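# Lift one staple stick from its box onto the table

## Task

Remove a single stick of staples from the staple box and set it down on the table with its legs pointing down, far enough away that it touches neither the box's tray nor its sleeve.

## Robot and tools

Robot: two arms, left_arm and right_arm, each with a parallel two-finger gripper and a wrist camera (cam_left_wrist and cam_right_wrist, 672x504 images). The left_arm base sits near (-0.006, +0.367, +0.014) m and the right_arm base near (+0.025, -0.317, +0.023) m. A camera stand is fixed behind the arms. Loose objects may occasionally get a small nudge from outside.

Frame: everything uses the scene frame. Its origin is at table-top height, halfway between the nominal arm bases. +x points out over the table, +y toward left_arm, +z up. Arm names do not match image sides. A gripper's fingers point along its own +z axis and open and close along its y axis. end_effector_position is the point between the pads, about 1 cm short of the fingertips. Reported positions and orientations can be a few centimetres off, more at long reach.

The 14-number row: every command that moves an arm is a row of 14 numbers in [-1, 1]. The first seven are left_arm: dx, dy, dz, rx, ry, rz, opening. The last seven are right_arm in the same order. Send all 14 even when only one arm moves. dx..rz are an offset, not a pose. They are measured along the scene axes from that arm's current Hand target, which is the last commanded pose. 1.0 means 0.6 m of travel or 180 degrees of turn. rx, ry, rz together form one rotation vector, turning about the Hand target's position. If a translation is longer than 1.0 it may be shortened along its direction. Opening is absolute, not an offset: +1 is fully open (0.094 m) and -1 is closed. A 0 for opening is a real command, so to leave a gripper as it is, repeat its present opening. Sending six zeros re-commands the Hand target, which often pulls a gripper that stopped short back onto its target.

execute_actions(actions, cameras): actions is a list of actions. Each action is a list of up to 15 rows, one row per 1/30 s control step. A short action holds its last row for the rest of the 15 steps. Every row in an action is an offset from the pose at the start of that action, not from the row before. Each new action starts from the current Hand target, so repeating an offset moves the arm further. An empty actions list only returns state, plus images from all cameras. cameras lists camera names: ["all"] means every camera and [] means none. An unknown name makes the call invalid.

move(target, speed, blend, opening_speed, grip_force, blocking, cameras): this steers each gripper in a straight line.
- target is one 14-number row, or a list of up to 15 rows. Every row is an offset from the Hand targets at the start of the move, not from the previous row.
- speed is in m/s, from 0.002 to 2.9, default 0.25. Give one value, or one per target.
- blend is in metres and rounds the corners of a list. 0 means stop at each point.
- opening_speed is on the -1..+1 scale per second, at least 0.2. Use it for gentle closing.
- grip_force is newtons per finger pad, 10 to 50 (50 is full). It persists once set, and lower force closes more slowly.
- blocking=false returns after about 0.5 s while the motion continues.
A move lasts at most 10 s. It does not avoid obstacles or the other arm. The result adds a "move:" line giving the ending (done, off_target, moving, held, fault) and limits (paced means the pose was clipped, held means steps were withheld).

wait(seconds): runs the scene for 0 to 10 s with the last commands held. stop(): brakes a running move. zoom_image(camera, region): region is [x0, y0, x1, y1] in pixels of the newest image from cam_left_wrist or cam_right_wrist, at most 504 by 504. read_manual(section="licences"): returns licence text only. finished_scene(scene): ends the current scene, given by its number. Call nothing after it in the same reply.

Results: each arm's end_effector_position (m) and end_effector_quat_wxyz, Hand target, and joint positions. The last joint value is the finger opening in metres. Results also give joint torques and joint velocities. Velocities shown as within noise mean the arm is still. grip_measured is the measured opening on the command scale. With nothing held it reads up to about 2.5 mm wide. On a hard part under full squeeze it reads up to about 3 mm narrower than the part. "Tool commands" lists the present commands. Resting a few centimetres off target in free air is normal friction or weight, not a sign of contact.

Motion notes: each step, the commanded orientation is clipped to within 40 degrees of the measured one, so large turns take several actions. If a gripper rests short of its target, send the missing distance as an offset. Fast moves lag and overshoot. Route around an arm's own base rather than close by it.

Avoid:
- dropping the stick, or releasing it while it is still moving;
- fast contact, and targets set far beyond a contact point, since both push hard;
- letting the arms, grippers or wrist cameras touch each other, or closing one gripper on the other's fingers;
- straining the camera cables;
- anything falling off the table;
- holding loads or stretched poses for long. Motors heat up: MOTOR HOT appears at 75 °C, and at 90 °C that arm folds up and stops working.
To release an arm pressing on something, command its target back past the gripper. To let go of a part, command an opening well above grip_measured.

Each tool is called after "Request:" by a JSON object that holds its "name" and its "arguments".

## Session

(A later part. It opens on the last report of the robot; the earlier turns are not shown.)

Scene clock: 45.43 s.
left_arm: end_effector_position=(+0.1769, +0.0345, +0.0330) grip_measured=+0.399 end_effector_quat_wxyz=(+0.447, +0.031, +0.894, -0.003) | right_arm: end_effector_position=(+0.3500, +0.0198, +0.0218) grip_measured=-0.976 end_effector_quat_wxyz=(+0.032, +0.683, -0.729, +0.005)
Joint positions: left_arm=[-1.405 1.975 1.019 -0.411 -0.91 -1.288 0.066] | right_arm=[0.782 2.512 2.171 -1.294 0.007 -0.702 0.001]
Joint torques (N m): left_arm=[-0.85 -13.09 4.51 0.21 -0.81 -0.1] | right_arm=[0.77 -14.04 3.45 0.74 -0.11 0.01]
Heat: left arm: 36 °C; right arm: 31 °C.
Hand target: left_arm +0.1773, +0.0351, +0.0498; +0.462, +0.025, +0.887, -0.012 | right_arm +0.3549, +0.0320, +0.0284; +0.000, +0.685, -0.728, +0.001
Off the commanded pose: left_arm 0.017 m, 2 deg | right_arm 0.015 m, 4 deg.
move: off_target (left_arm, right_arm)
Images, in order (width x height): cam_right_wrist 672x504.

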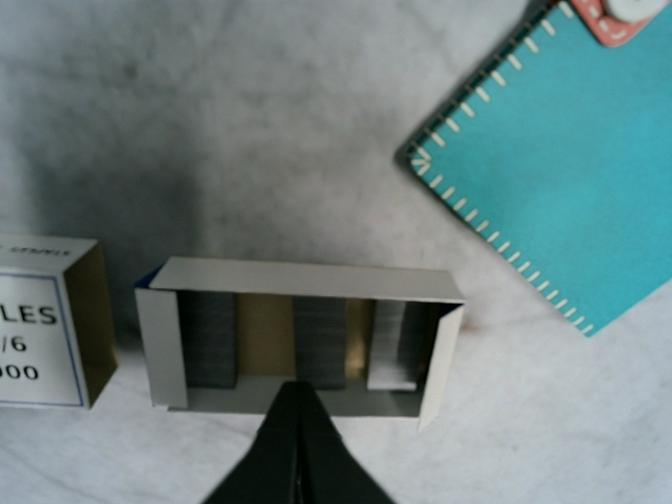

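Request:
{"name": "move", "arguments": {"target": [[0,0,0,0,0,0,0.4,0.0,-0.015,0.05,0,0,0,-1],[0,0,0,0,0,0,0.4,0.003,0.005,0.05,0,0,0,-0.55]], "speed": 0.1, "cameras": ["cam_right_wrist"]}}

Request:
{"name": "zoom_image", "arguments": {"camera": "cam_right_wrist", "region": [120, 240, 480, 480]}}

Scene clock: 47.87 s.
left_arm: end_effector_position=(+0.1769, +0.0345, +0.0330) grip_measured=+0.399 end_effector_quat_wxyz=(+0.447, +0.031, +0.894, -0.003) | right_arm: end_effector_position=(+0.3569, +0.0301, +0.0541) grip_measured=-0.552 end_effector_quat_wxyz=(+0.005, +0.685, -0.728, +0.004)
Joint positions: left_arm=[-1.405 1.975 1.019 -0.411 -0.91 -1.288 0.066] | right_arm=[0.787 2.497 2.272 -1.357 0.007 -0.701 0.021]
Joint torques (N m): left_arm=[-0.87 -13.09 4.51 0.21 -0.8 -0.1] | right_arm=[0.46 -11.78 6.69 0.25 -0.09 0.07]
Heat: left arm: 36 °C; right arm: 32 °C.
Hand target: left_arm +0.1773, +0.0351, +0.0498; +0.462, +0.025, +0.887, -0.012 | right_arm +0.3568, +0.0349, +0.0583; +0.000, +0.685, -0.728, +0.001
Off the commanded pose: left_arm 0.017 m, 2 deg | right_arm 0.006 m, 1 deg.
move: off_target (left_arm)
Images, in order (width x height): cam_right_wrist 672x504.

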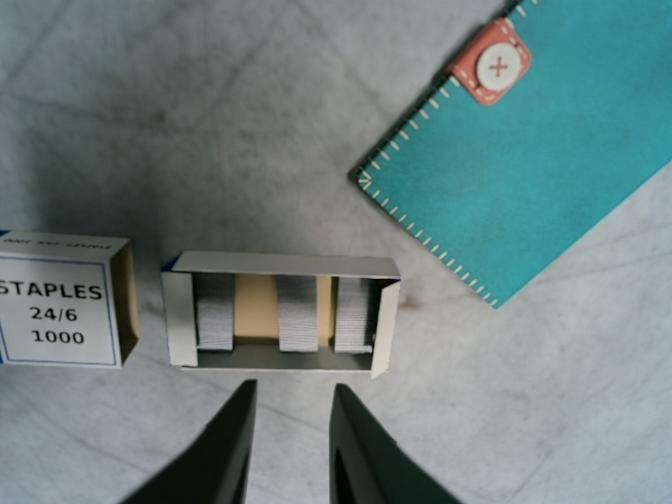

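Scaled by 1.400 from the camera's 672x504 image, which has a finer 960x720 frame.

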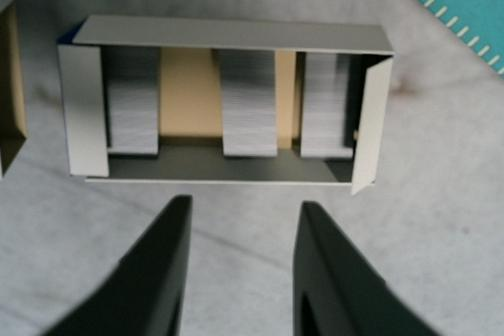

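Request:
{"name": "move", "arguments": {"target": [0,0,0,0,0,0,0.4,-0.005,0.002,-0.035,0,0,0,-0.55], "speed": 0.1, "cameras": ["cam_right_wrist"]}}

Request:
{"name": "zoom_image", "arguments": {"camera": "cam_right_wrist", "region": [120, 260, 480, 500]}}

Scene clock: 49.10 s.
left_arm: end_effector_position=(+0.1769, +0.0345, +0.0330) grip_measured=+0.399 end_effector_quat_wxyz=(+0.447, +0.031, +0.894, -0.003) | right_arm: end_effector_position=(+0.3557, +0.0317, +0.0381) grip_measured=-0.552 end_effector_quat_wxyz=(+0.004, +0.685, -0.728, +0.004)
Joint positions: left_arm=[-1.405 1.975 1.019 -0.411 -0.91 -1.288 0.066] | right_arm=[0.791 2.497 2.209 -1.291 0.007 -0.697 0.021]
Joint torques (N m): left_arm=[-0.87 -13.11 4.51 0.21 -0.8 -0.1] | right_arm=[0.64 -12.15 4.31 0.43 -0.09 0.08]
Heat: left arm: 36 °C; right arm: 32 °C.
Hand target: left_arm +0.1773, +0.0351, +0.0498; +0.462, +0.025, +0.887, -0.012 | right_arm +0.3538, +0.0362, +0.0373; +0.000, +0.685, -0.728, +0.001
Off the commanded pose: left_arm 0.017 m, 2 deg | right_arm 0.005 m, 1 deg.
move: off_target (left_arm)
Images, in order (width x height): cam_right_wrist 672x504.

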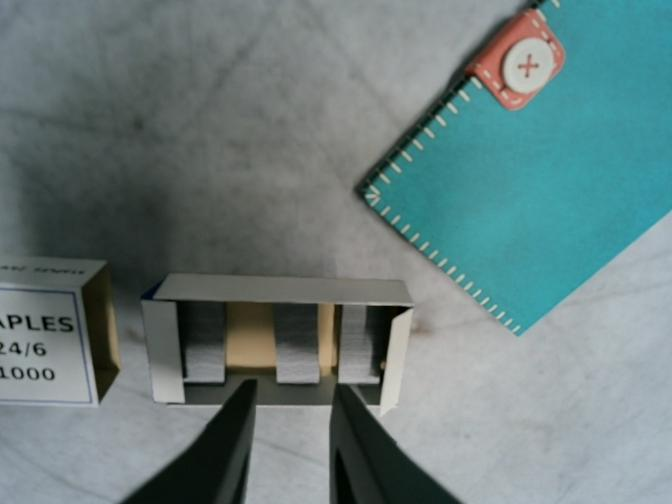

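Scaled by 1.400 from the camera's 672x504 image, which has a finer 960x720 frame.

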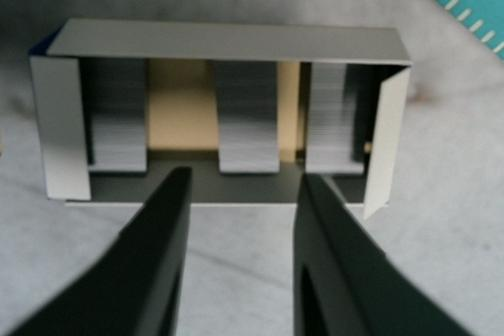

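Request:
{"name": "move", "arguments": {"target": [0,0,0,0,0,0,0.4,-0.006,0.0,-0.026,0,0,0,-0.55], "speed": 0.06, "cameras": ["cam_right_wrist"]}}

Request:
{"name": "zoom_image", "arguments": {"camera": "cam_right_wrist", "region": [120, 260, 480, 500]}}

Scene clock: 50.33 s.
left_arm: end_effector_position=(+0.1769, +0.0345, +0.0330) grip_measured=+0.399 end_effector_quat_wxyz=(+0.447, +0.031, +0.894, -0.003) | right_arm: end_effector_position=(+0.3510, +0.0318, +0.0198) grip_measured=-0.552 end_effector_quat_wxyz=(+0.007, +0.686, -0.728, +0.004)
Joint positions: left_arm=[-1.405 1.975 1.019 -0.411 -0.91 -1.288 0.066] | right_arm=[0.798 2.497 2.136 -1.225 0.007 -0.691 0.021]
Joint torques (N m): left_arm=[-0.85 -13.09 4.51 0.21 -0.8 -0.1] | right_arm=[0.53 -12.57 4.33 0.43 -0.08 0.08]
Heat: left arm: 36 °C; right arm: 32 °C.
Hand target: left_arm +0.1773, +0.0351, +0.0498; +0.462, +0.025, +0.887, -0.012 | right_arm +0.3503, +0.0361, +0.0217; +0.000, +0.685, -0.728, +0.001
Off the commanded pose: left_arm 0.017 m, 2 deg | right_arm 0.005 m, 1 deg.
move: off_target (left_arm)
Images, in order (width x height): cam_right_wrist 672x504.

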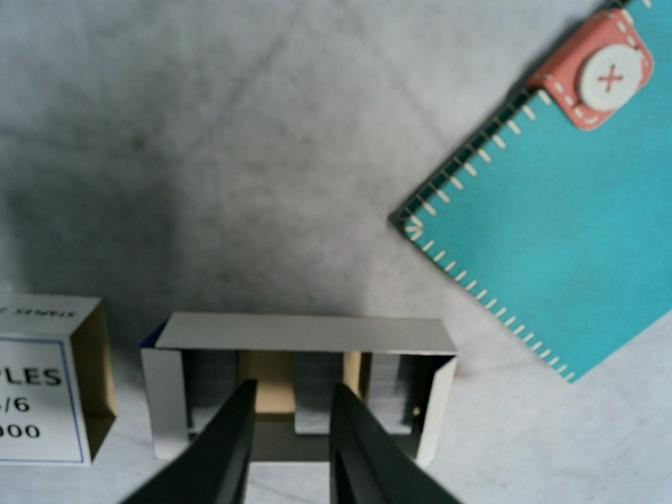

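Scaled by 1.400 from the camera's 672x504 image, which has a finer 960x720 frame.

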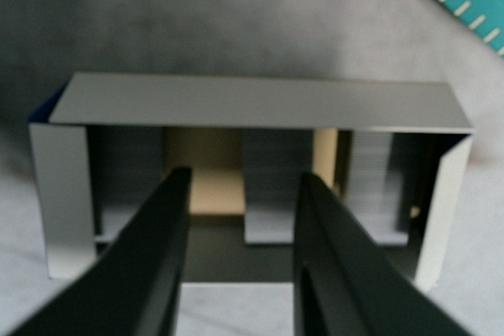

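Request:
{"name": "move", "arguments": {"target": [0,0,0,0,0,0,0.4,0.0055,0.0,0.007,0,0,0,-0.55], "speed": 0.06, "cameras": ["cam_right_wrist"]}}

Request:
{"name": "zoom_image", "arguments": {"camera": "cam_right_wrist", "region": [120, 260, 480, 500]}}

Scene clock: 51.17 s.
left_arm: end_effector_position=(+0.1769, +0.0345, +0.0330) grip_measured=+0.399 end_effector_quat_wxyz=(+0.447, +0.031, +0.894, -0.003) | right_arm: end_effector_position=(+0.3507, +0.0315, +0.0198) grip_measured=-0.552 end_effector_quat_wxyz=(+0.008, +0.686, -0.728, +0.004)
Joint positions: left_arm=[-1.405 1.975 1.019 -0.411 -0.91 -1.288 0.066] | right_arm=[0.798 2.497 2.136 -1.226 0.007 -0.691 0.021]
Joint torques (N m): left_arm=[-0.85 -13.09 4.52 0.21 -0.8 -0.1] | right_arm=[0.03 -11.93 6.91 0.22 -0.07 0]
Heat: left arm: 36 °C; right arm: 32 °C.
Hand target: left_arm +0.1773, +0.0351, +0.0498; +0.462, +0.025, +0.887, -0.012 | right_arm +0.3535, +0.0361, +0.0259; +0.000, +0.685, -0.728, +0.001
Off the commanded pose: left_arm 0.017 m, 2 deg | right_arm 0.008 m, 1 deg.
move: off_target (left_arm)
Images, in order (width x height): cam_right_wrist 672x504.

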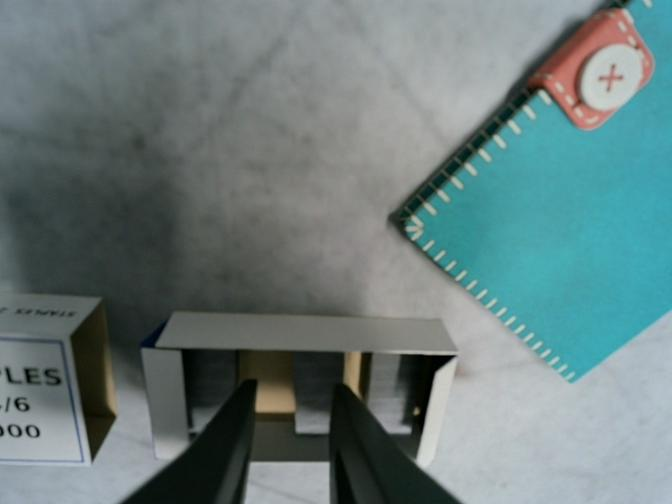

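Scaled by 1.400 from the camera's 672x504 image, which has a finer 960x720 frame.

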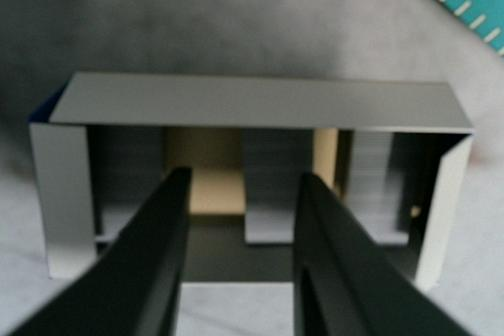

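Request:
{"name": "move", "arguments": {"target": [[0,0,0,0,0,0,0.4,0.006,0.0,0.025,0,0,0,-0.55],[0,0,0,0,0,0,0.4,0.002,0.0,-0.006,0,0,0,-0.55]], "speed": 0.1, "cameras": ["cam_right_wrist"]}}

Request:
{"name": "zoom_image", "arguments": {"camera": "cam_right_wrist", "region": [120, 260, 480, 500]}}

Scene clock: 53.00 s.
left_arm: end_effector_position=(+0.1769, +0.0345, +0.0330) grip_measured=+0.399 end_effector_quat_wxyz=(+0.447, +0.031, +0.894, -0.003) | right_arm: end_effector_position=(+0.3539, +0.0349, +0.0271) grip_measured=-0.552 end_effector_quat_wxyz=(+0.000, +0.686, -0.728, +0.004)
Joint positions: left_arm=[-1.405 1.975 1.019 -0.411 -0.91 -1.288 0.066] | right_arm=[0.798 2.497 2.165 -1.24 0.007 -0.691 0.021]
Joint torques (N m): left_arm=[-0.85 -13.11 4.51 0.21 -0.81 -0.1] | right_arm=[-0.03 -11.54 4.6 0.46 -0.09 -0.01]
Heat: left arm: 36 °C; right arm: 32 °C.
Hand target: left_arm +0.1773, +0.0351, +0.0498; +0.462, +0.025, +0.887, -0.012 | right_arm +0.3547, +0.0361, +0.0223; +0.000, +0.685, -0.728, +0.001
Off the commanded pose: left_arm 0.017 m, 2 deg | right_arm 0.005 m, 0 deg.
move: off_target (left_arm)
Images, in order (width x height): cam_right_wrist 672x504.

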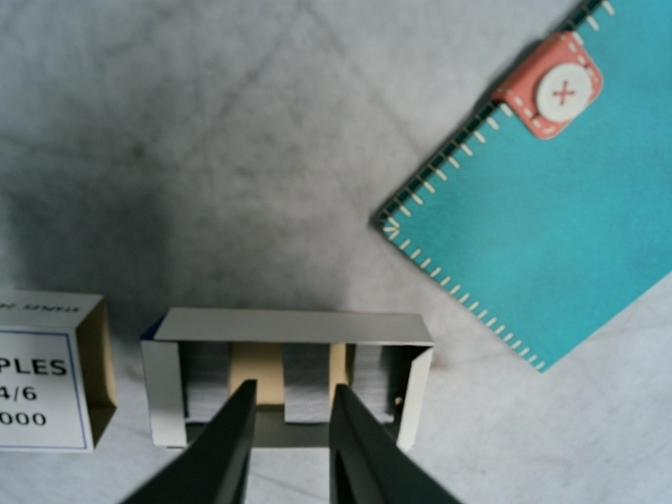

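Scaled by 1.400 from the camera's 672x504 image, which has a finer 960x720 frame.

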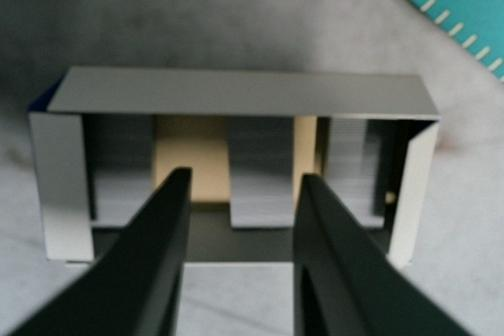

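Request:
{"name": "move", "arguments": {"target": [0,0,0,0,0,0,0.4,0.002,0.0,-0.019,0,0,0,-0.55], "speed": 0.05, "cameras": ["cam_right_wrist"]}}

Request:
{"name": "zoom_image", "arguments": {"camera": "cam_right_wrist", "region": [120, 260, 480, 500]}}

Scene clock: 54.13 s.
left_arm: end_effector_position=(+0.1769, +0.0345, +0.0330) grip_measured=+0.399 end_effector_quat_wxyz=(+0.447, +0.031, +0.894, -0.003) | right_arm: end_effector_position=(+0.3558, +0.0370, +0.0216) grip_measured=-0.552 end_effector_quat_wxyz=(-0.007, +0.686, -0.728, +0.003)
Joint positions: left_arm=[-1.405 1.975 1.019 -0.411 -0.91 -1.288 0.066] | right_arm=[0.798 2.497 2.143 -1.204 0.007 -0.691 0.021]
Joint torques (N m): left_arm=[-0.85 -13.09 4.51 0.21 -0.8 -0.1] | right_arm=[-0.24 -10.59 4.36 0.5 -0.09 -0.01]
Heat: left arm: 36 °C; right arm: 32 °C.
Hand target: left_arm +0.1773, +0.0351, +0.0498; +0.462, +0.025, +0.887, -0.012 | right_arm +0.3559, +0.0361, +0.0109; +0.000, +0.685, -0.728, +0.001
Off the commanded pose: left_arm 0.017 m, 2 deg | right_arm 0.011 m, 1 deg.
move: off_target (left_arm, right_arm)
Images, in order (width x height): cam_right_wrist 672x504.

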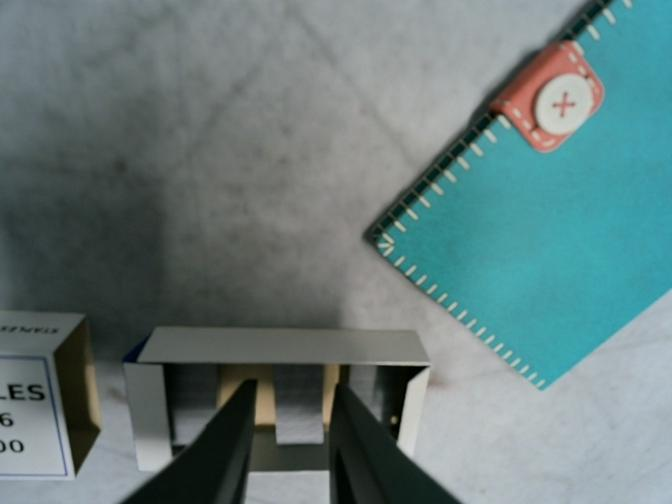

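Scaled by 1.400 from the camera's 672x504 image, which has a finer 960x720 frame.

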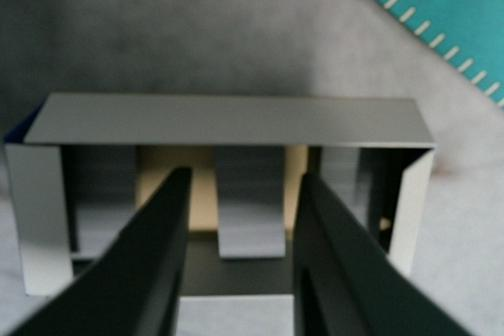

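Request:
{"name": "move", "arguments": {"target": [[0,0,0,0,0,0,0.4,-0.005,-0.004,0.022,0,0,0,-0.55],[0,0,0,0,0,0,0.4,-0.003,-0.004,0.0,0,0,0,-0.55]], "speed": 0.06, "cameras": ["cam_right_wrist"]}}

Request:
{"name": "zoom_image", "arguments": {"camera": "cam_right_wrist", "region": [120, 260, 480, 500]}}

Scene clock: 55.73 s.
left_arm: end_effector_position=(+0.1769, +0.0345, +0.0330) grip_measured=+0.399 end_effector_quat_wxyz=(+0.447, +0.031, +0.894, -0.003) | right_arm: end_effector_position=(+0.3529, +0.0339, +0.0152) grip_measured=-0.552 end_effector_quat_wxyz=(+0.000, +0.686, -0.728, +0.004)
Joint positions: left_arm=[-1.405 1.975 1.019 -0.411 -0.91 -1.288 0.066] | right_arm=[0.798 2.497 2.118 -1.193 0.007 -0.691 0.021]
Joint torques (N m): left_arm=[-0.85 -13.11 4.51 0.21 -0.8 -0.1] | right_arm=[-0.25 -11.67 4.12 0.48 -0.09 -0.03]
Heat: left arm: 36 °C; right arm: 32 °C.
Hand target: left_arm +0.1773, +0.0351, +0.0498; +0.462, +0.025, +0.887, -0.012 | right_arm +0.3541, +0.0337, +0.0109; +0.000, +0.685, -0.728, +0.001
Off the commanded pose: left_arm 0.017 m, 2 deg | right_arm 0.004 m, 0 deg.
move: off_target (left_arm)
Images, in order (width x height): cam_right_wrist 672x504.

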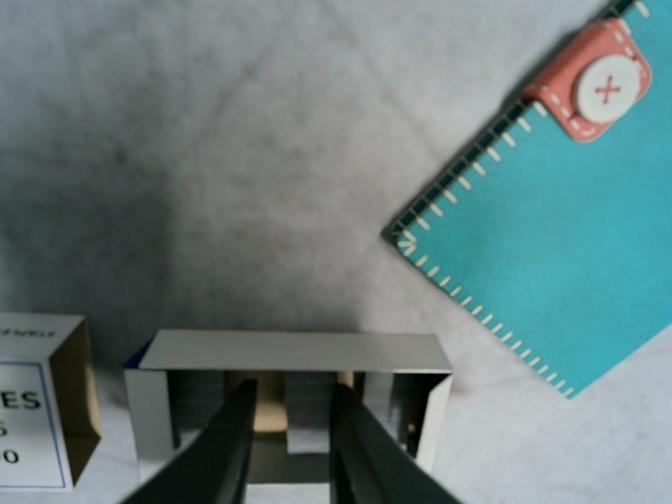

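Scaled by 1.400 from the camera's 672x504 image, which has a finer 960x720 frame.

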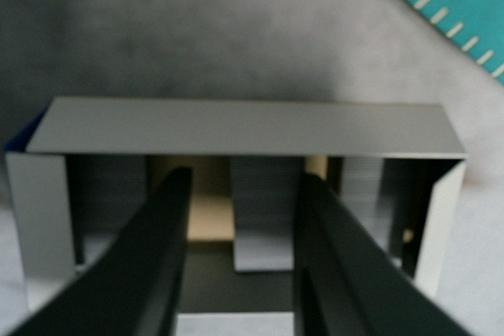

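Request:
{"name": "move", "arguments": {"target": [0,0,0,0,0,0,0.4,0,0,-0.002,0,0,0,-0.82], "opening_speed": 0.3, "grip_force": [50,20], "cameras": ["cam_right_wrist"]}}

Request:
{"name": "zoom_image", "arguments": {"camera": "cam_right_wrist", "region": [120, 260, 480, 500]}}

Scene clock: 57.10 s.
left_arm: end_effector_position=(+0.1769, +0.0345, +0.0330) grip_measured=+0.399 end_effector_quat_wxyz=(+0.447, +0.031, +0.894, -0.003) | right_arm: end_effector_position=(+0.3543, +0.0353, +0.0150) grip_measured=-0.818 end_effector_quat_wxyz=(-0.004, +0.686, -0.728, +0.003)
Joint positions: left_arm=[-1.405 1.975 1.019 -0.411 -0.91 -1.288 0.066] | right_arm=[0.798 2.497 2.117 -1.184 0.007 -0.691 0.009]
Joint torques (N m): left_arm=[-0.85 -13.11 4.51 0.21 -0.8 -0.1] | right_arm=[-0.35 -11.64 4.03 0.44 -0.09 -0.03]
Heat: left arm: 36 °C; right arm: 32 °C.
Hand target: left_arm +0.1773, +0.0351, +0.0498; +0.462, +0.025, +0.887, -0.012 | right_arm +0.3541, +0.0337, +0.0097; +0.000, +0.685, -0.728, +0.001
Off the commanded pose: left_arm 0.017 m, 2 deg | right_arm 0.005 m, 0 deg.
grip_force (N): 50, 20
move: off_target (left_arm)
Images, in order (width x height): cam_right_wrist 672x504.

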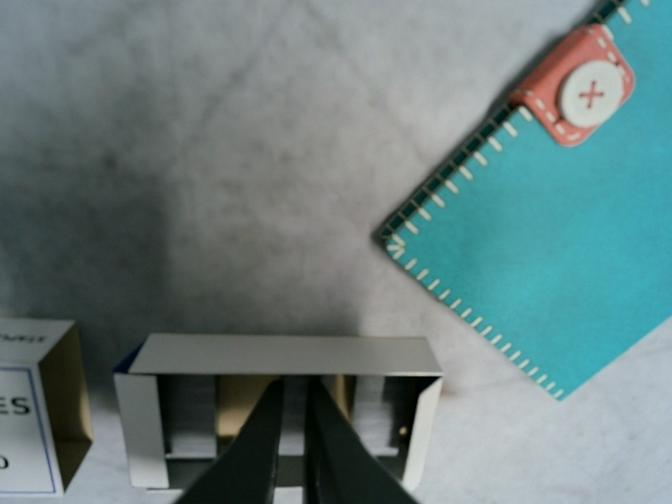

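Scaled by 1.400 from the camera's 672x504 image, which has a finer 960x720 frame.

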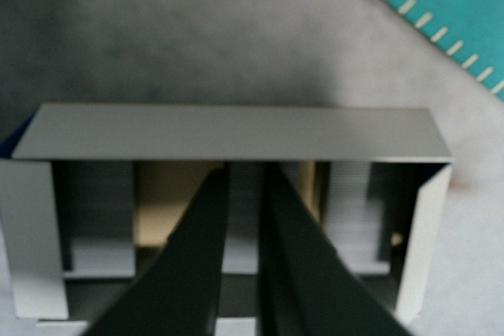

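Request:
{"name": "move", "arguments": {"target": [[0,0,0,0,0,0,0.4,0,0,0.02,0,0,0,-0.82],[0,0,0,0,0,0,0.4,0,0,0.02,0,0,0,-0.55],[0,0,0,0,0,0,0.4,0.001,0,0.007,0,0,0,-0.55]], "speed": 0.06, "grip_force": [50,50], "cameras": ["cam_right_wrist"]}}

Request:
{"name": "zoom_image", "arguments": {"camera": "cam_right_wrist", "region": [120, 260, 480, 500]}}

Scene clock: 59.33 s.
left_arm: end_effector_position=(+0.1769, +0.0345, +0.0330) grip_measured=+0.399 end_effector_quat_wxyz=(+0.447, +0.031, +0.894, -0.003) | right_arm: end_effector_position=(+0.3513, +0.0322, +0.0150) grip_measured=-0.552 end_effector_quat_wxyz=(+0.005, +0.686, -0.728, +0.004)
Joint positions: left_arm=[-1.405 1.975 1.019 -0.411 -0.91 -1.288 0.066] | right_arm=[0.798 2.497 2.117 -1.201 0.007 -0.691 0.021]
Joint torques (N m): left_arm=[-0.85 -13.09 4.51 0.21 -0.8 -0.1] | right_arm=[-0.36 -11.66 5.07 0.43 -0.11 -0.04]
Heat: left arm: 36 °C; right arm: 32 °C.
Hand target: left_arm +0.1773, +0.0351, +0.0498; +0.462, +0.025, +0.887, -0.012 | right_arm +0.3547, +0.0337, +0.0139; +0.000, +0.685, -0.728, +0.001
Off the commanded pose: left_arm 0.017 m, 2 deg | right_arm 0.004 m, 1 deg.
move: off_target (left_arm)
Images, in order (width x height): cam_right_wrist 672x504.

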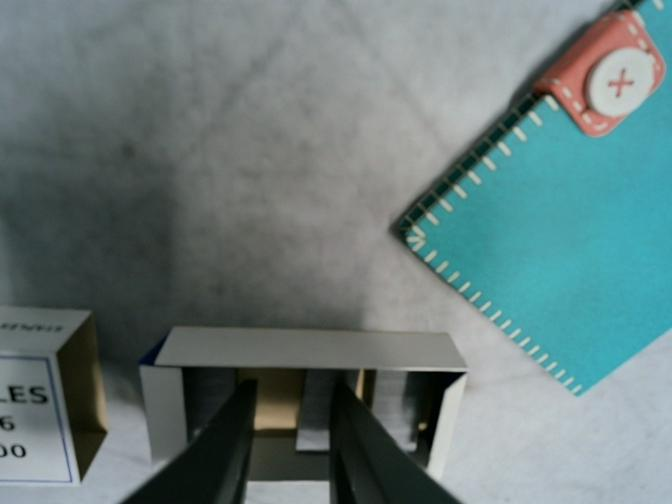

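Scaled by 1.400 from the camera's 672x504 image, which has a finer 960x720 frame.

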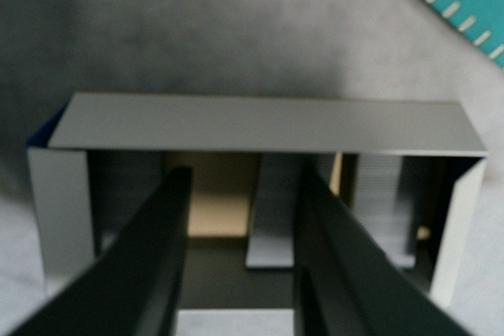

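Request:
{"name": "move", "arguments": {"target": [[0,0,0,0,0,0,0.4,0.003,-0.002,-0.012,0,0,0,-0.55],[0,0,0,0,0,0,0.4,-0.014,-0.002,-0.012,0,0,0,-0.55],[0,0,0,0,0,0,0.4,-0.014,-0.002,0.03,0,0,0,-0.55]], "speed": 0.05, "cameras": ["cam_right_wrist"]}}

Request:
{"name": "zoom_image", "arguments": {"camera": "cam_right_wrist", "region": [120, 260, 480, 500]}}

Scene clock: 61.73 s.
left_arm: end_effector_position=(+0.1769, +0.0345, +0.0330) grip_measured=+0.399 end_effector_quat_wxyz=(+0.447, +0.031, +0.894, -0.003) | right_arm: end_effector_position=(+0.3447, +0.0245, +0.0156) grip_measured=-0.552 end_effector_quat_wxyz=(+0.017, +0.685, -0.728, +0.006)
Joint positions: left_arm=[-1.405 1.975 1.019 -0.411 -0.91 -1.288 0.066] | right_arm=[0.798 2.475 2.079 -1.209 0.009 -0.691 0.021]
Joint torques (N m): left_arm=[-0.85 -13.09 4.51 0.21 -0.8 -0.1] | right_arm=[0.59 -13.71 6.63 0.18 -0.12 0.06]
Heat: left arm: 36 °C; right arm: 32 °C.
Hand target: left_arm +0.1773, +0.0351, +0.0498; +0.462, +0.025, +0.887, -0.012 | right_arm +0.3464, +0.0325, +0.0320; +0.000, +0.685, -0.728, +0.001
Off the commanded pose: left_arm 0.017 m, 2 deg | right_arm 0.018 m, 2 deg.
move: off_target (left_arm, right_arm)
Images, in order (width x height): cam_right_wrist 672x504.

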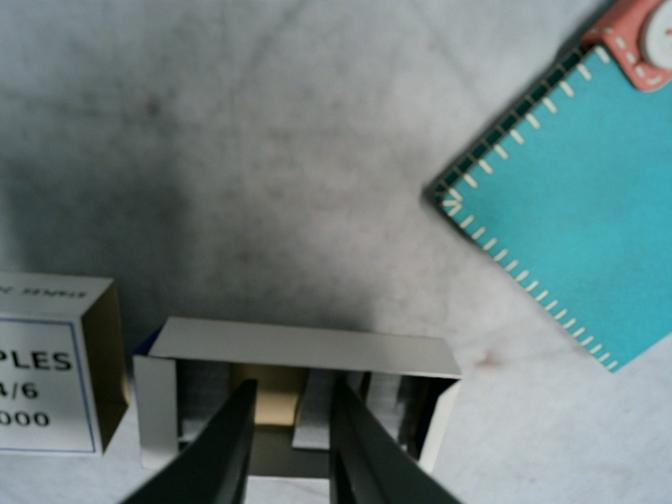

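Scaled by 1.400 from the camera's 672x504 image, which has a finer 960x720 frame.

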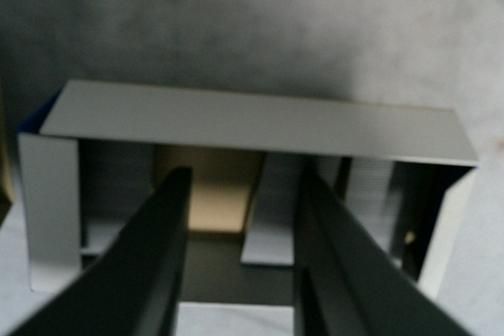

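Request:
{"name": "move", "arguments": {"target": [[0,0,0,0,0,0,0.4,0.005,-0.012,0.03,0,0,0,-0.55],[0,0,0,0,0,0,0.4,0.005,-0.012,0.0,0,0,0,-0.55]], "speed": 0.06, "cameras": ["cam_right_wrist"]}}

Request:
{"name": "zoom_image", "arguments": {"camera": "cam_right_wrist", "region": [120, 260, 480, 500]}}

Scene clock: 63.97 s.
left_arm: end_effector_position=(+0.1769, +0.0345, +0.0330) grip_measured=+0.399 end_effector_quat_wxyz=(+0.447, +0.031, +0.894, -0.003) | right_arm: end_effector_position=(+0.3437, +0.0221, +0.0164) grip_measured=-0.552 end_effector_quat_wxyz=(+0.022, +0.686, -0.727, +0.006)
Joint positions: left_arm=[-1.405 1.975 1.019 -0.411 -0.91 -1.288 0.066] | right_arm=[0.797 2.475 2.082 -1.222 0.009 -0.694 0.021]
Joint torques (N m): left_arm=[-0.85 -13.11 4.52 0.21 -0.8 -0.1] | right_arm=[-0.57 -14.99 4.31 0.37 -0.1 -0.03]
Heat: left arm: 36 °C; right arm: 33 °C.
Hand target: left_arm +0.1773, +0.0351, +0.0498; +0.462, +0.025, +0.887, -0.012 | right_arm +0.3494, +0.0253, +0.0320; +0.000, +0.685, -0.728, +0.001
Off the commanded pose: left_arm 0.017 m, 2 deg | right_arm 0.017 m, 3 deg.
move: off_target (left_arm, right_arm)
Images, in order (width x height): cam_right_wrist 672x504.

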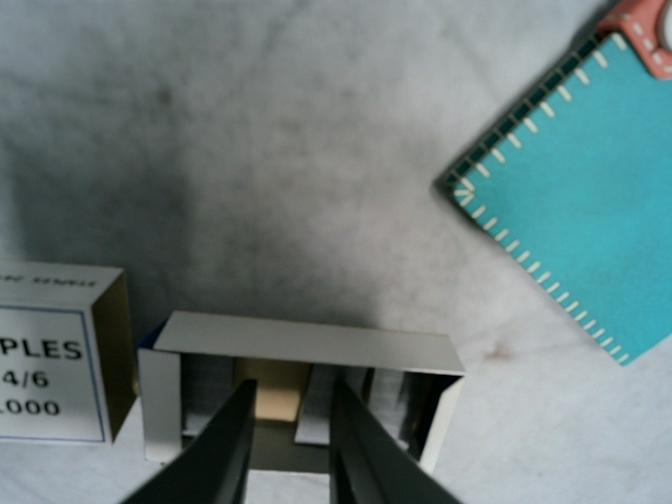

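Scaled by 1.400 from the camera's 672x504 image, which has a finer 960x720 frame.

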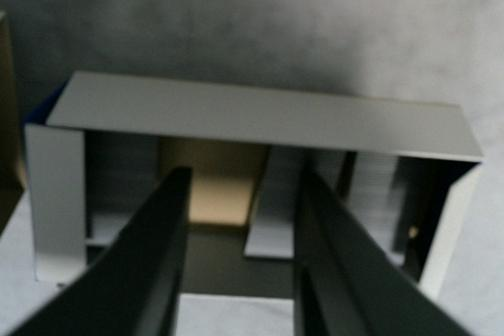

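Request:
{"name": "move", "arguments": {"target": [[0,0,0,0,0,0,0.4,0,-0.005,0.06,0,0,0,-0.55],[0,0,0,0,0,0,0.4,-0.006,-0.009,-0.012,0,0,0,-0.55]], "speed": 0.08, "cameras": ["cam_right_wrist"]}}

Request:
{"name": "zoom_image", "arguments": {"camera": "cam_right_wrist", "region": [120, 260, 480, 500]}}

Scene clock: 66.17 s.
left_arm: end_effector_position=(+0.1769, +0.0345, +0.0330) grip_measured=+0.399 end_effector_quat_wxyz=(+0.447, +0.031, +0.894, -0.003) | right_arm: end_effector_position=(+0.3395, +0.0140, +0.0148) grip_measured=-0.552 end_effector_quat_wxyz=(+0.026, +0.685, -0.728, +0.006)
Joint positions: left_arm=[-1.405 1.975 1.019 -0.411 -0.91 -1.288 0.066] | right_arm=[0.791 2.444 2.017 -1.198 0.01 -0.698 0.021]
Joint torques (N m): left_arm=[-0.85 -13.11 4.52 0.21 -0.8 -0.1] | right_arm=[-0.23 -14.22 3.6 0.58 -0.13 -0.06]
Heat: left arm: 36 °C; right arm: 33 °C.
Hand target: left_arm +0.1773, +0.0351, +0.0498; +0.462, +0.025, +0.887, -0.012 | right_arm +0.3456, +0.0199, +0.0246; +0.000, +0.685, -0.728, +0.001
Off the commanded pose: left_arm 0.017 m, 2 deg | right_arm 0.013 m, 3 deg.
move: off_target (left_arm, right_arm)
Images, in order (width x height): cam_right_wrist 672x504.

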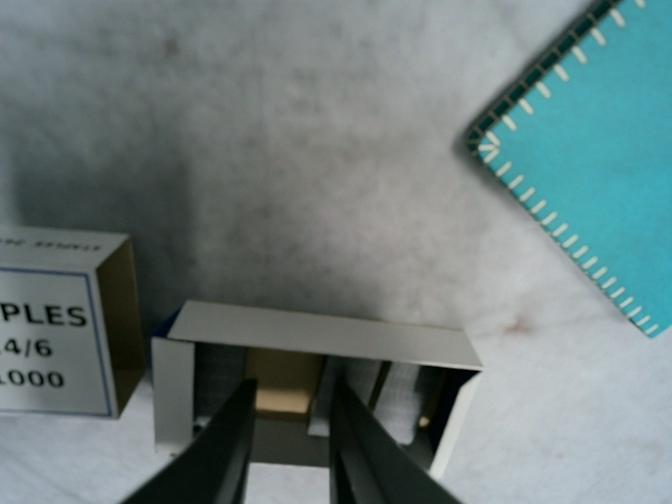

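Scaled by 1.400 from the camera's 672x504 image, which has a finer 960x720 frame.

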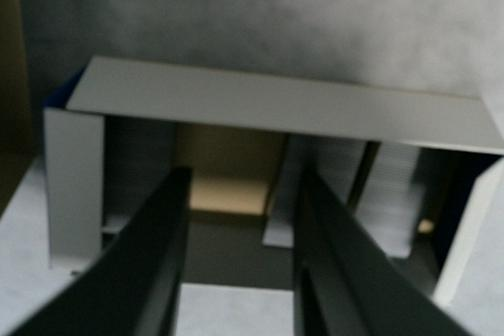

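Request:
{"name": "move", "arguments": {"target": [0,0,0,0,0,0,0.4,0.012,0.015,0.07,0,0,0,-0.4], "speed": 0.1, "cameras": ["all"]}}

Request:
{"name": "zoom_image", "arguments": {"camera": "cam_right_wrist", "region": [120, 220, 480, 460]}}

Scene clock: 67.50 s.
left_arm: end_effector_position=(+0.1769, +0.0345, +0.0330) grip_measured=+0.399 end_effector_quat_wxyz=(+0.447, +0.031, +0.894, -0.003) | right_arm: end_effector_position=(+0.3512, +0.0264, +0.0664) grip_measured=-0.402 end_effector_quat_wxyz=(+0.001, +0.685, -0.728, +0.005)
Joint positions: left_arm=[-1.405 1.975 1.019 -0.411 -0.91 -1.288 0.066] | right_arm=[0.791 2.444 2.225 -1.354 0.009 -0.698 0.028]
Joint torques (N m): left_arm=[-0.85 -13.11 4.52 0.21 -0.8 -0.1] | right_arm=[-0.06 -10.85 6.74 0.27 -0.11 -0.02]
Heat: left arm: 36 °C; right arm: 34 °C.
Hand target: left_arm +0.1773, +0.0351, +0.0498; +0.462, +0.025, +0.887, -0.012 | right_arm +0.3528, +0.0289, +0.0666; +0.000, +0.685, -0.728, +0.001
Off the commanded pose: left_arm 0.017 m, 2 deg | right_arm 0.003 m, 0 deg.
move: off_target (left_arm)

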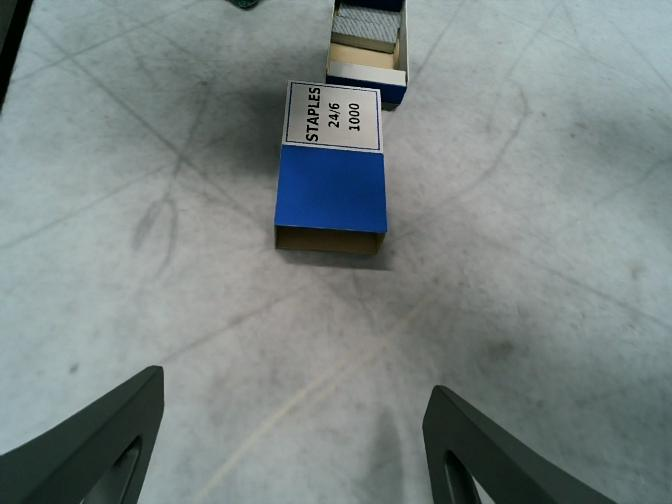

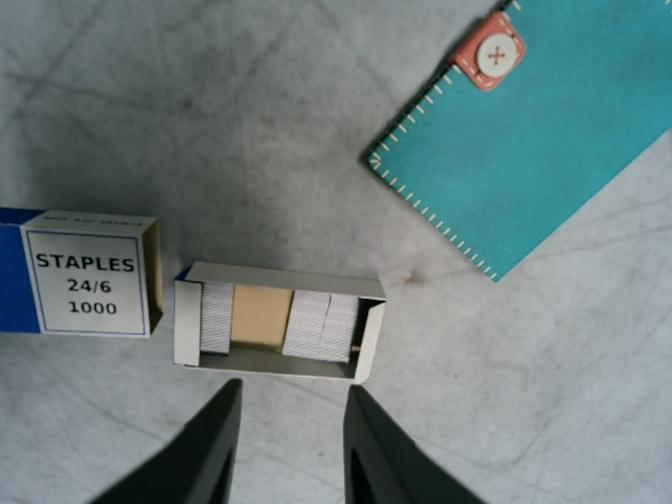

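Scaled by 1.400 from the camera's 672x504 image, which has a finer 960x720 frame.

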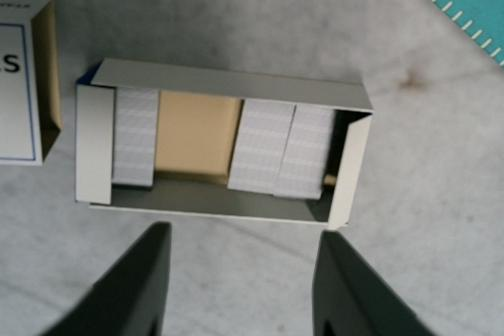

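Request:
{"name": "move", "arguments": {"target": [0,0,0,0,0,0,0.4,0.001,-0.021,-0.05,0,0,0,0.31], "speed": 0.1, "cameras": ["cam_right_wrist"]}}

Request:
{"name": "zoom_image", "arguments": {"camera": "cam_right_wrist", "region": [120, 260, 480, 500]}}

Scene clock: 69.50 s.
left_arm: end_effector_position=(+0.1769, +0.0345, +0.0330) grip_measured=+0.399 end_effector_quat_wxyz=(+0.447, +0.031, +0.894, -0.003) | right_arm: end_effector_position=(+0.3499, +0.0133, +0.0262) grip_measured=+0.308 end_effector_quat_wxyz=(+0.017, +0.684, -0.729, +0.005)
Joint positions: left_arm=[-1.405 1.975 1.019 -0.411 -0.91 -1.288 0.066] | right_arm=[0.774 2.444 2.064 -1.225 0.009 -0.713 0.061]
Joint torques (N m): left_arm=[-0.85 -13.09 4.51 0.21 -0.8 -0.1] | right_arm=[-0.28 -13.89 4.36 0.39 -0.12 -0.08]
Heat: left arm: 36 °C; right arm: 34 °C.
Hand target: left_arm +0.1773, +0.0351, +0.0498; +0.462, +0.025, +0.887, -0.012 | right_arm +0.3535, +0.0163, +0.0366; +0.000, +0.685, -0.728, +0.001
Off the commanded pose: left_arm 0.017 m, 2 deg | right_arm 0.011 m, 2 deg.
move: off_target (left_arm, right_arm)
Images, in order (width x height): cam_right_wrist 672x504.

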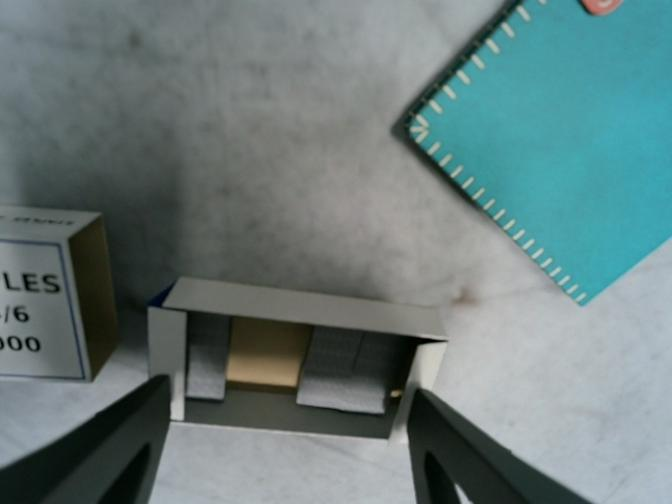

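Scaled by 1.400 from the camera's 672x504 image, which has a finer 960x720 frame.

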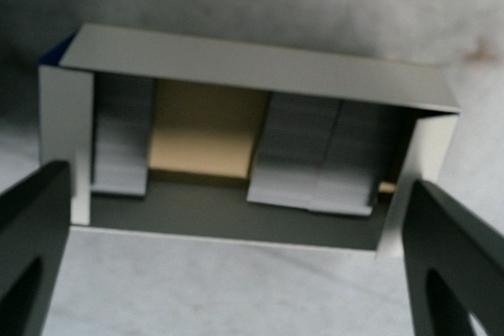

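Request:
{"name": "move", "arguments": {"target": [0,0,0,0,0,0,0.4,0.010,0.0,0.005,0,0,0,0.18], "speed": 0.1}}

Request:
{"name": "move", "arguments": {"target": [0,0,0,0,0,0,0.4,-0.002,0.005,-0.03,0,0,0,0.18], "speed": 0.05, "cameras": ["cam_right_wrist"]}}

Request:
{"name": "zoom_image", "arguments": {"camera": "cam_right_wrist", "region": [120, 260, 480, 500]}}

Scene clock: 70.60 s.
left_arm: end_effector_position=(+0.1769, +0.0345, +0.0330) grip_measured=+0.399 end_effector_quat_wxyz=(+0.447, +0.031, +0.894, -0.003) | right_arm: end_effector_position=(+0.3541, +0.0132, +0.0296) grip_measured=+0.182 end_effector_quat_wxyz=(+0.012, +0.685, -0.728, +0.005)
Joint positions: left_arm=[-1.405 1.975 1.019 -0.411 -0.91 -1.288 0.066] | right_arm=[0.767 2.444 2.078 -1.23 0.009 -0.722 0.056]
Joint torques (N m): left_arm=[-0.85 -13.11 4.51 0.21 -0.8 -0.1] | right_arm=[-0.53 -12.31 6.78 0.25 -0.11 -0.06]
Heat: left arm: 36 °C; right arm: 35 °C.
Hand target: left_arm +0.1773, +0.0351, +0.0498; +0.462, +0.025, +0.887, -0.012 | right_arm +0.3594, +0.0162, +0.0396; +0.000, +0.685, -0.728, +0.001
Off the commanded pose: left_arm 0.017 m, 2 deg | right_arm 0.012 m, 1 deg.
move: off_target (left_arm, right_arm)

Scene clock: 71.57 s.
left_arm: end_effector_position=(+0.1769, +0.0345, +0.0330) grip_measured=+0.399 end_effector_quat_wxyz=(+0.447, +0.031, +0.894, -0.003) | right_arm: end_effector_position=(+0.3591, +0.0179, +0.0281) grip_measured=+0.182 end_effector_quat_wxyz=(-0.002, +0.685, -0.728, +0.005)
Joint positions: left_arm=[-1.405 1.975 1.019 -0.411 -0.91 -1.288 0.066] | right_arm=[0.767 2.444 2.072 -1.196 0.009 -0.722 0.056]
Joint torques (N m): left_arm=[-0.87 -13.09 4.51 0.21 -0.8 -0.1] | right_arm=[0.06 -10.97 4.37 0.46 -0.11 -0.02]
Heat: left arm: 36 °C; right arm: 35 °C.
Hand target: left_arm +0.1773, +0.0351, +0.0498; +0.462, +0.025, +0.887, -0.012 | right_arm +0.3583, +0.0192, +0.0217; +0.000, +0.685, -0.728, +0.001
Off the commanded pose: left_arm 0.017 m, 2 deg | right_arm 0.007 m, 0 deg.
move: off_target (left_arm)
Images, in order (width x height): cam_right_wrist 672x504.

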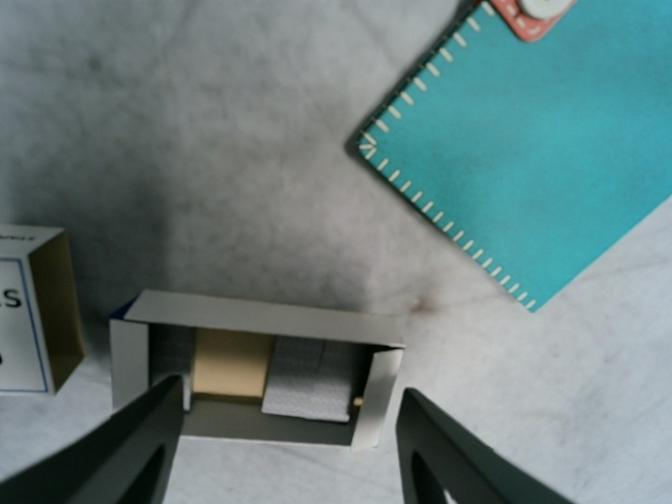

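Scaled by 1.400 from the camera's 672x504 image, which has a finer 960x720 frame.

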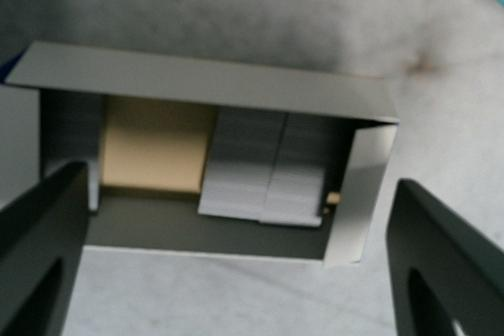

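Request:
{"name": "move", "arguments": {"target": [[0,0,0,0,0,0,0.4,-0.005,0.0,-0.025,0,0,0,0.18],[0,0,0,0,0,0,0.4,-0.005,0.0,-0.025,0,0,0,-0.15]], "speed": 0.05, "grip_force": [50,20], "cameras": ["cam_right_wrist"]}}

Request:
{"name": "zoom_image", "arguments": {"camera": "cam_right_wrist", "region": [120, 260, 480, 500]}}

Scene clock: 74.13 s.
left_arm: end_effector_position=(+0.1769, +0.0345, +0.0330) grip_measured=+0.399 end_effector_quat_wxyz=(+0.447, +0.031, +0.894, -0.003) | right_arm: end_effector_position=(+0.3584, +0.0167, +0.0142) grip_measured=-0.148 end_effector_quat_wxyz=(-0.004, +0.685, -0.728, +0.006)
Joint positions: left_arm=[-1.405 1.975 1.019 -0.411 -0.91 -1.288 0.066] | right_arm=[0.767 2.444 2.017 -1.136 0.012 -0.722 0.04]
Joint torques (N m): left_arm=[-0.85 -13.11 4.52 0.21 -0.8 -0.11] | right_arm=[0.43 -10.67 4.26 0.49 -0.14 0.05]
Heat: left arm: 36 °C; right arm: 35 °C.
Hand target: left_arm +0.1773, +0.0351, +0.0498; +0.462, +0.025, +0.887, -0.012 | right_arm +0.3553, +0.0192, +0.0066; +0.000, +0.685, -0.728, +0.001
Off the commanded pose: left_arm 0.017 m, 2 deg | right_arm 0.009 m, 1 deg.
grip_force (N): 50, 20
move: off_target (left_arm)
Images, in order (width x height): cam_right_wrist 672x504.

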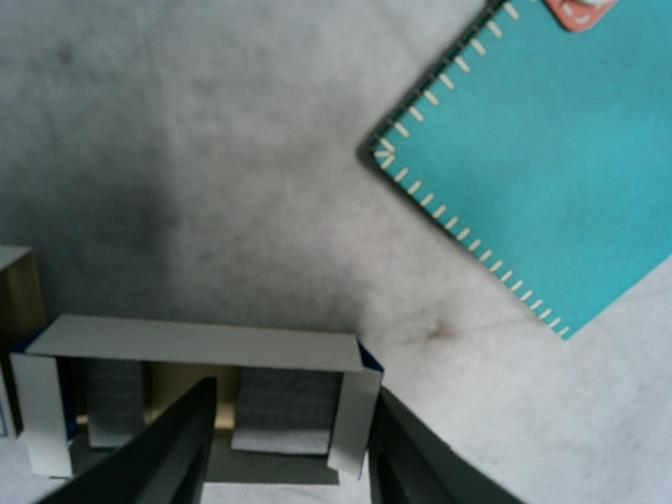

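Scaled by 1.400 from the camera's 672x504 image, which has a finer 960x720 frame.

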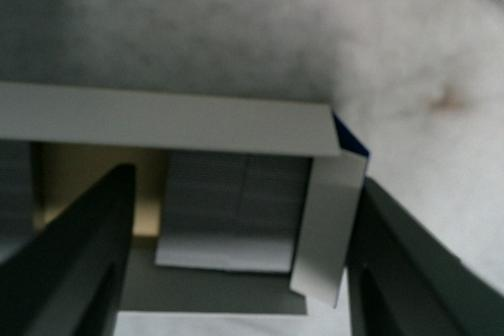

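Request:
{"name": "move", "arguments": {"target": [[0,0,0,0,0,0,0.4,0.0,0.0,0.04,0,0,0,0.33],[0,0,0,0,0,0,0.4,-0.011,-0.006,0.04,0,0,0,0.33],[0,0,0,0,0,0,0.4,-0.012,-0.006,0.018,0,0,0,0.33]], "speed": 0.08, "grip_force": [50,50], "cameras": ["cam_right_wrist"]}}

Request:
{"name": "zoom_image", "arguments": {"camera": "cam_right_wrist", "region": [120, 260, 480, 500]}}

Scene clock: 76.13 s.
left_arm: end_effector_position=(+0.1769, +0.0345, +0.0330) grip_measured=+0.399 end_effector_quat_wxyz=(+0.447, +0.031, +0.894, -0.003) | right_arm: end_effector_position=(+0.3488, +0.0081, +0.0138) grip_measured=+0.328 end_effector_quat_wxyz=(+0.017, +0.685, -0.729, +0.006)
Joint positions: left_arm=[-1.405 1.975 1.019 -0.411 -0.91 -1.288 0.066] | right_arm=[0.768 2.432 1.994 -1.167 0.01 -0.719 0.062]
Joint torques (N m): left_arm=[-0.85 -13.11 4.52 0.21 -0.8 -0.1] | right_arm=[0.81 -13.22 3.14 0.6 -0.12 0.06]
Heat: left arm: 36 °C; right arm: 36 °C.
Hand target: left_arm +0.1773, +0.0351, +0.0498; +0.462, +0.025, +0.887, -0.012 | right_arm +0.3481, +0.0157, +0.0175; +0.000, +0.685, -0.728, +0.001
Off the commanded pose: left_arm 0.017 m, 2 deg | right_arm 0.008 m, 2 deg.
move: off_target (left_arm)
Images, in order (width x height): cam_right_wrist 672x504.

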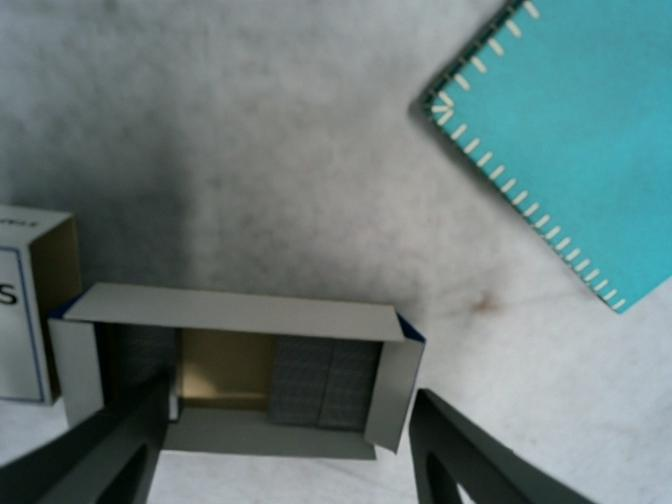

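Scaled by 1.400 from the camera's 672x504 image, which has a finer 960x720 frame.

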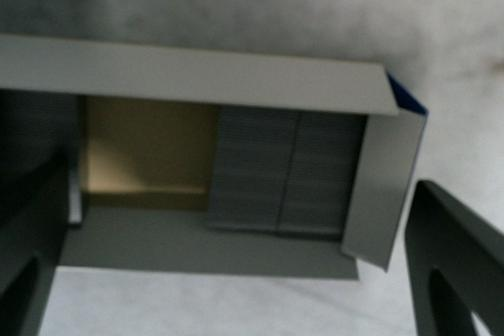

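Request:
{"name": "move", "arguments": {"target": [[0,0,0,0,0,0,0.4,0.0,0.0,-0.017,0,0,0,0.33],[0,0,0,0,0,0,0.4,0,0.0,-0.017,0,0,0,0.03],[0,0,0,0,0,0,0.4,0,0.0,0.045,0,0,0,0.03]], "speed": 0.08, "grip_force": [50,20], "cameras": ["cam_right_wrist"]}}

Request:
{"name": "zoom_image", "arguments": {"camera": "cam_right_wrist", "region": [20, 220, 420, 470]}}

Scene clock: 79.60 s.
left_arm: end_effector_position=(+0.1769, +0.0345, +0.0330) grip_measured=+0.399 end_effector_quat_wxyz=(+0.447, +0.031, +0.894, -0.003) | right_arm: end_effector_position=(+0.3432, +0.0080, +0.0236) grip_measured=+0.032 end_effector_quat_wxyz=(+0.024, +0.685, -0.728, +0.000)
Joint positions: left_arm=[-1.405 1.975 1.019 -0.411 -0.91 -1.288 0.066] | right_arm=[0.772 2.422 2.015 -1.212 -0.002 -0.718 0.048]
Joint torques (N m): left_arm=[-0.85 -13.09 4.51 0.21 -0.8 -0.1] | right_arm=[0.53 -14.26 6.67 0.18 -0.02 0.06]
Heat: left arm: 36 °C; right arm: 36 °C.
Hand target: left_arm +0.1773, +0.0351, +0.0498; +0.462, +0.025, +0.887, -0.012 | right_arm +0.3480, +0.0157, +0.0446; +0.000, +0.685, -0.728, +0.001
Off the commanded pose: left_arm 0.017 m, 2 deg | right_arm 0.023 m, 3 deg.
grip_force (N): 50, 20
move: off_target (left_arm, right_arm)
Images, in order (width x height): cam_right_wrist 672x504.

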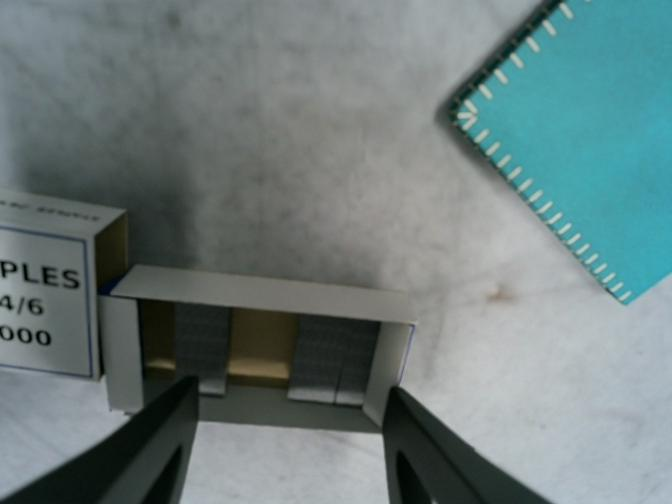

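Scaled by 1.260 from the camera's 672x504 image, which has a finer 960x720 frame.

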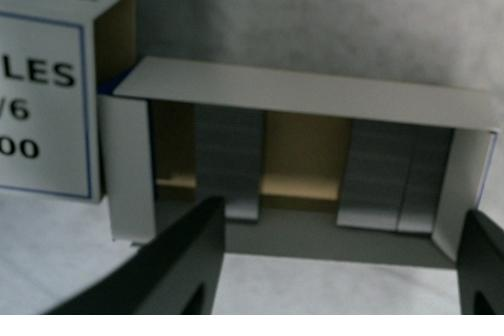

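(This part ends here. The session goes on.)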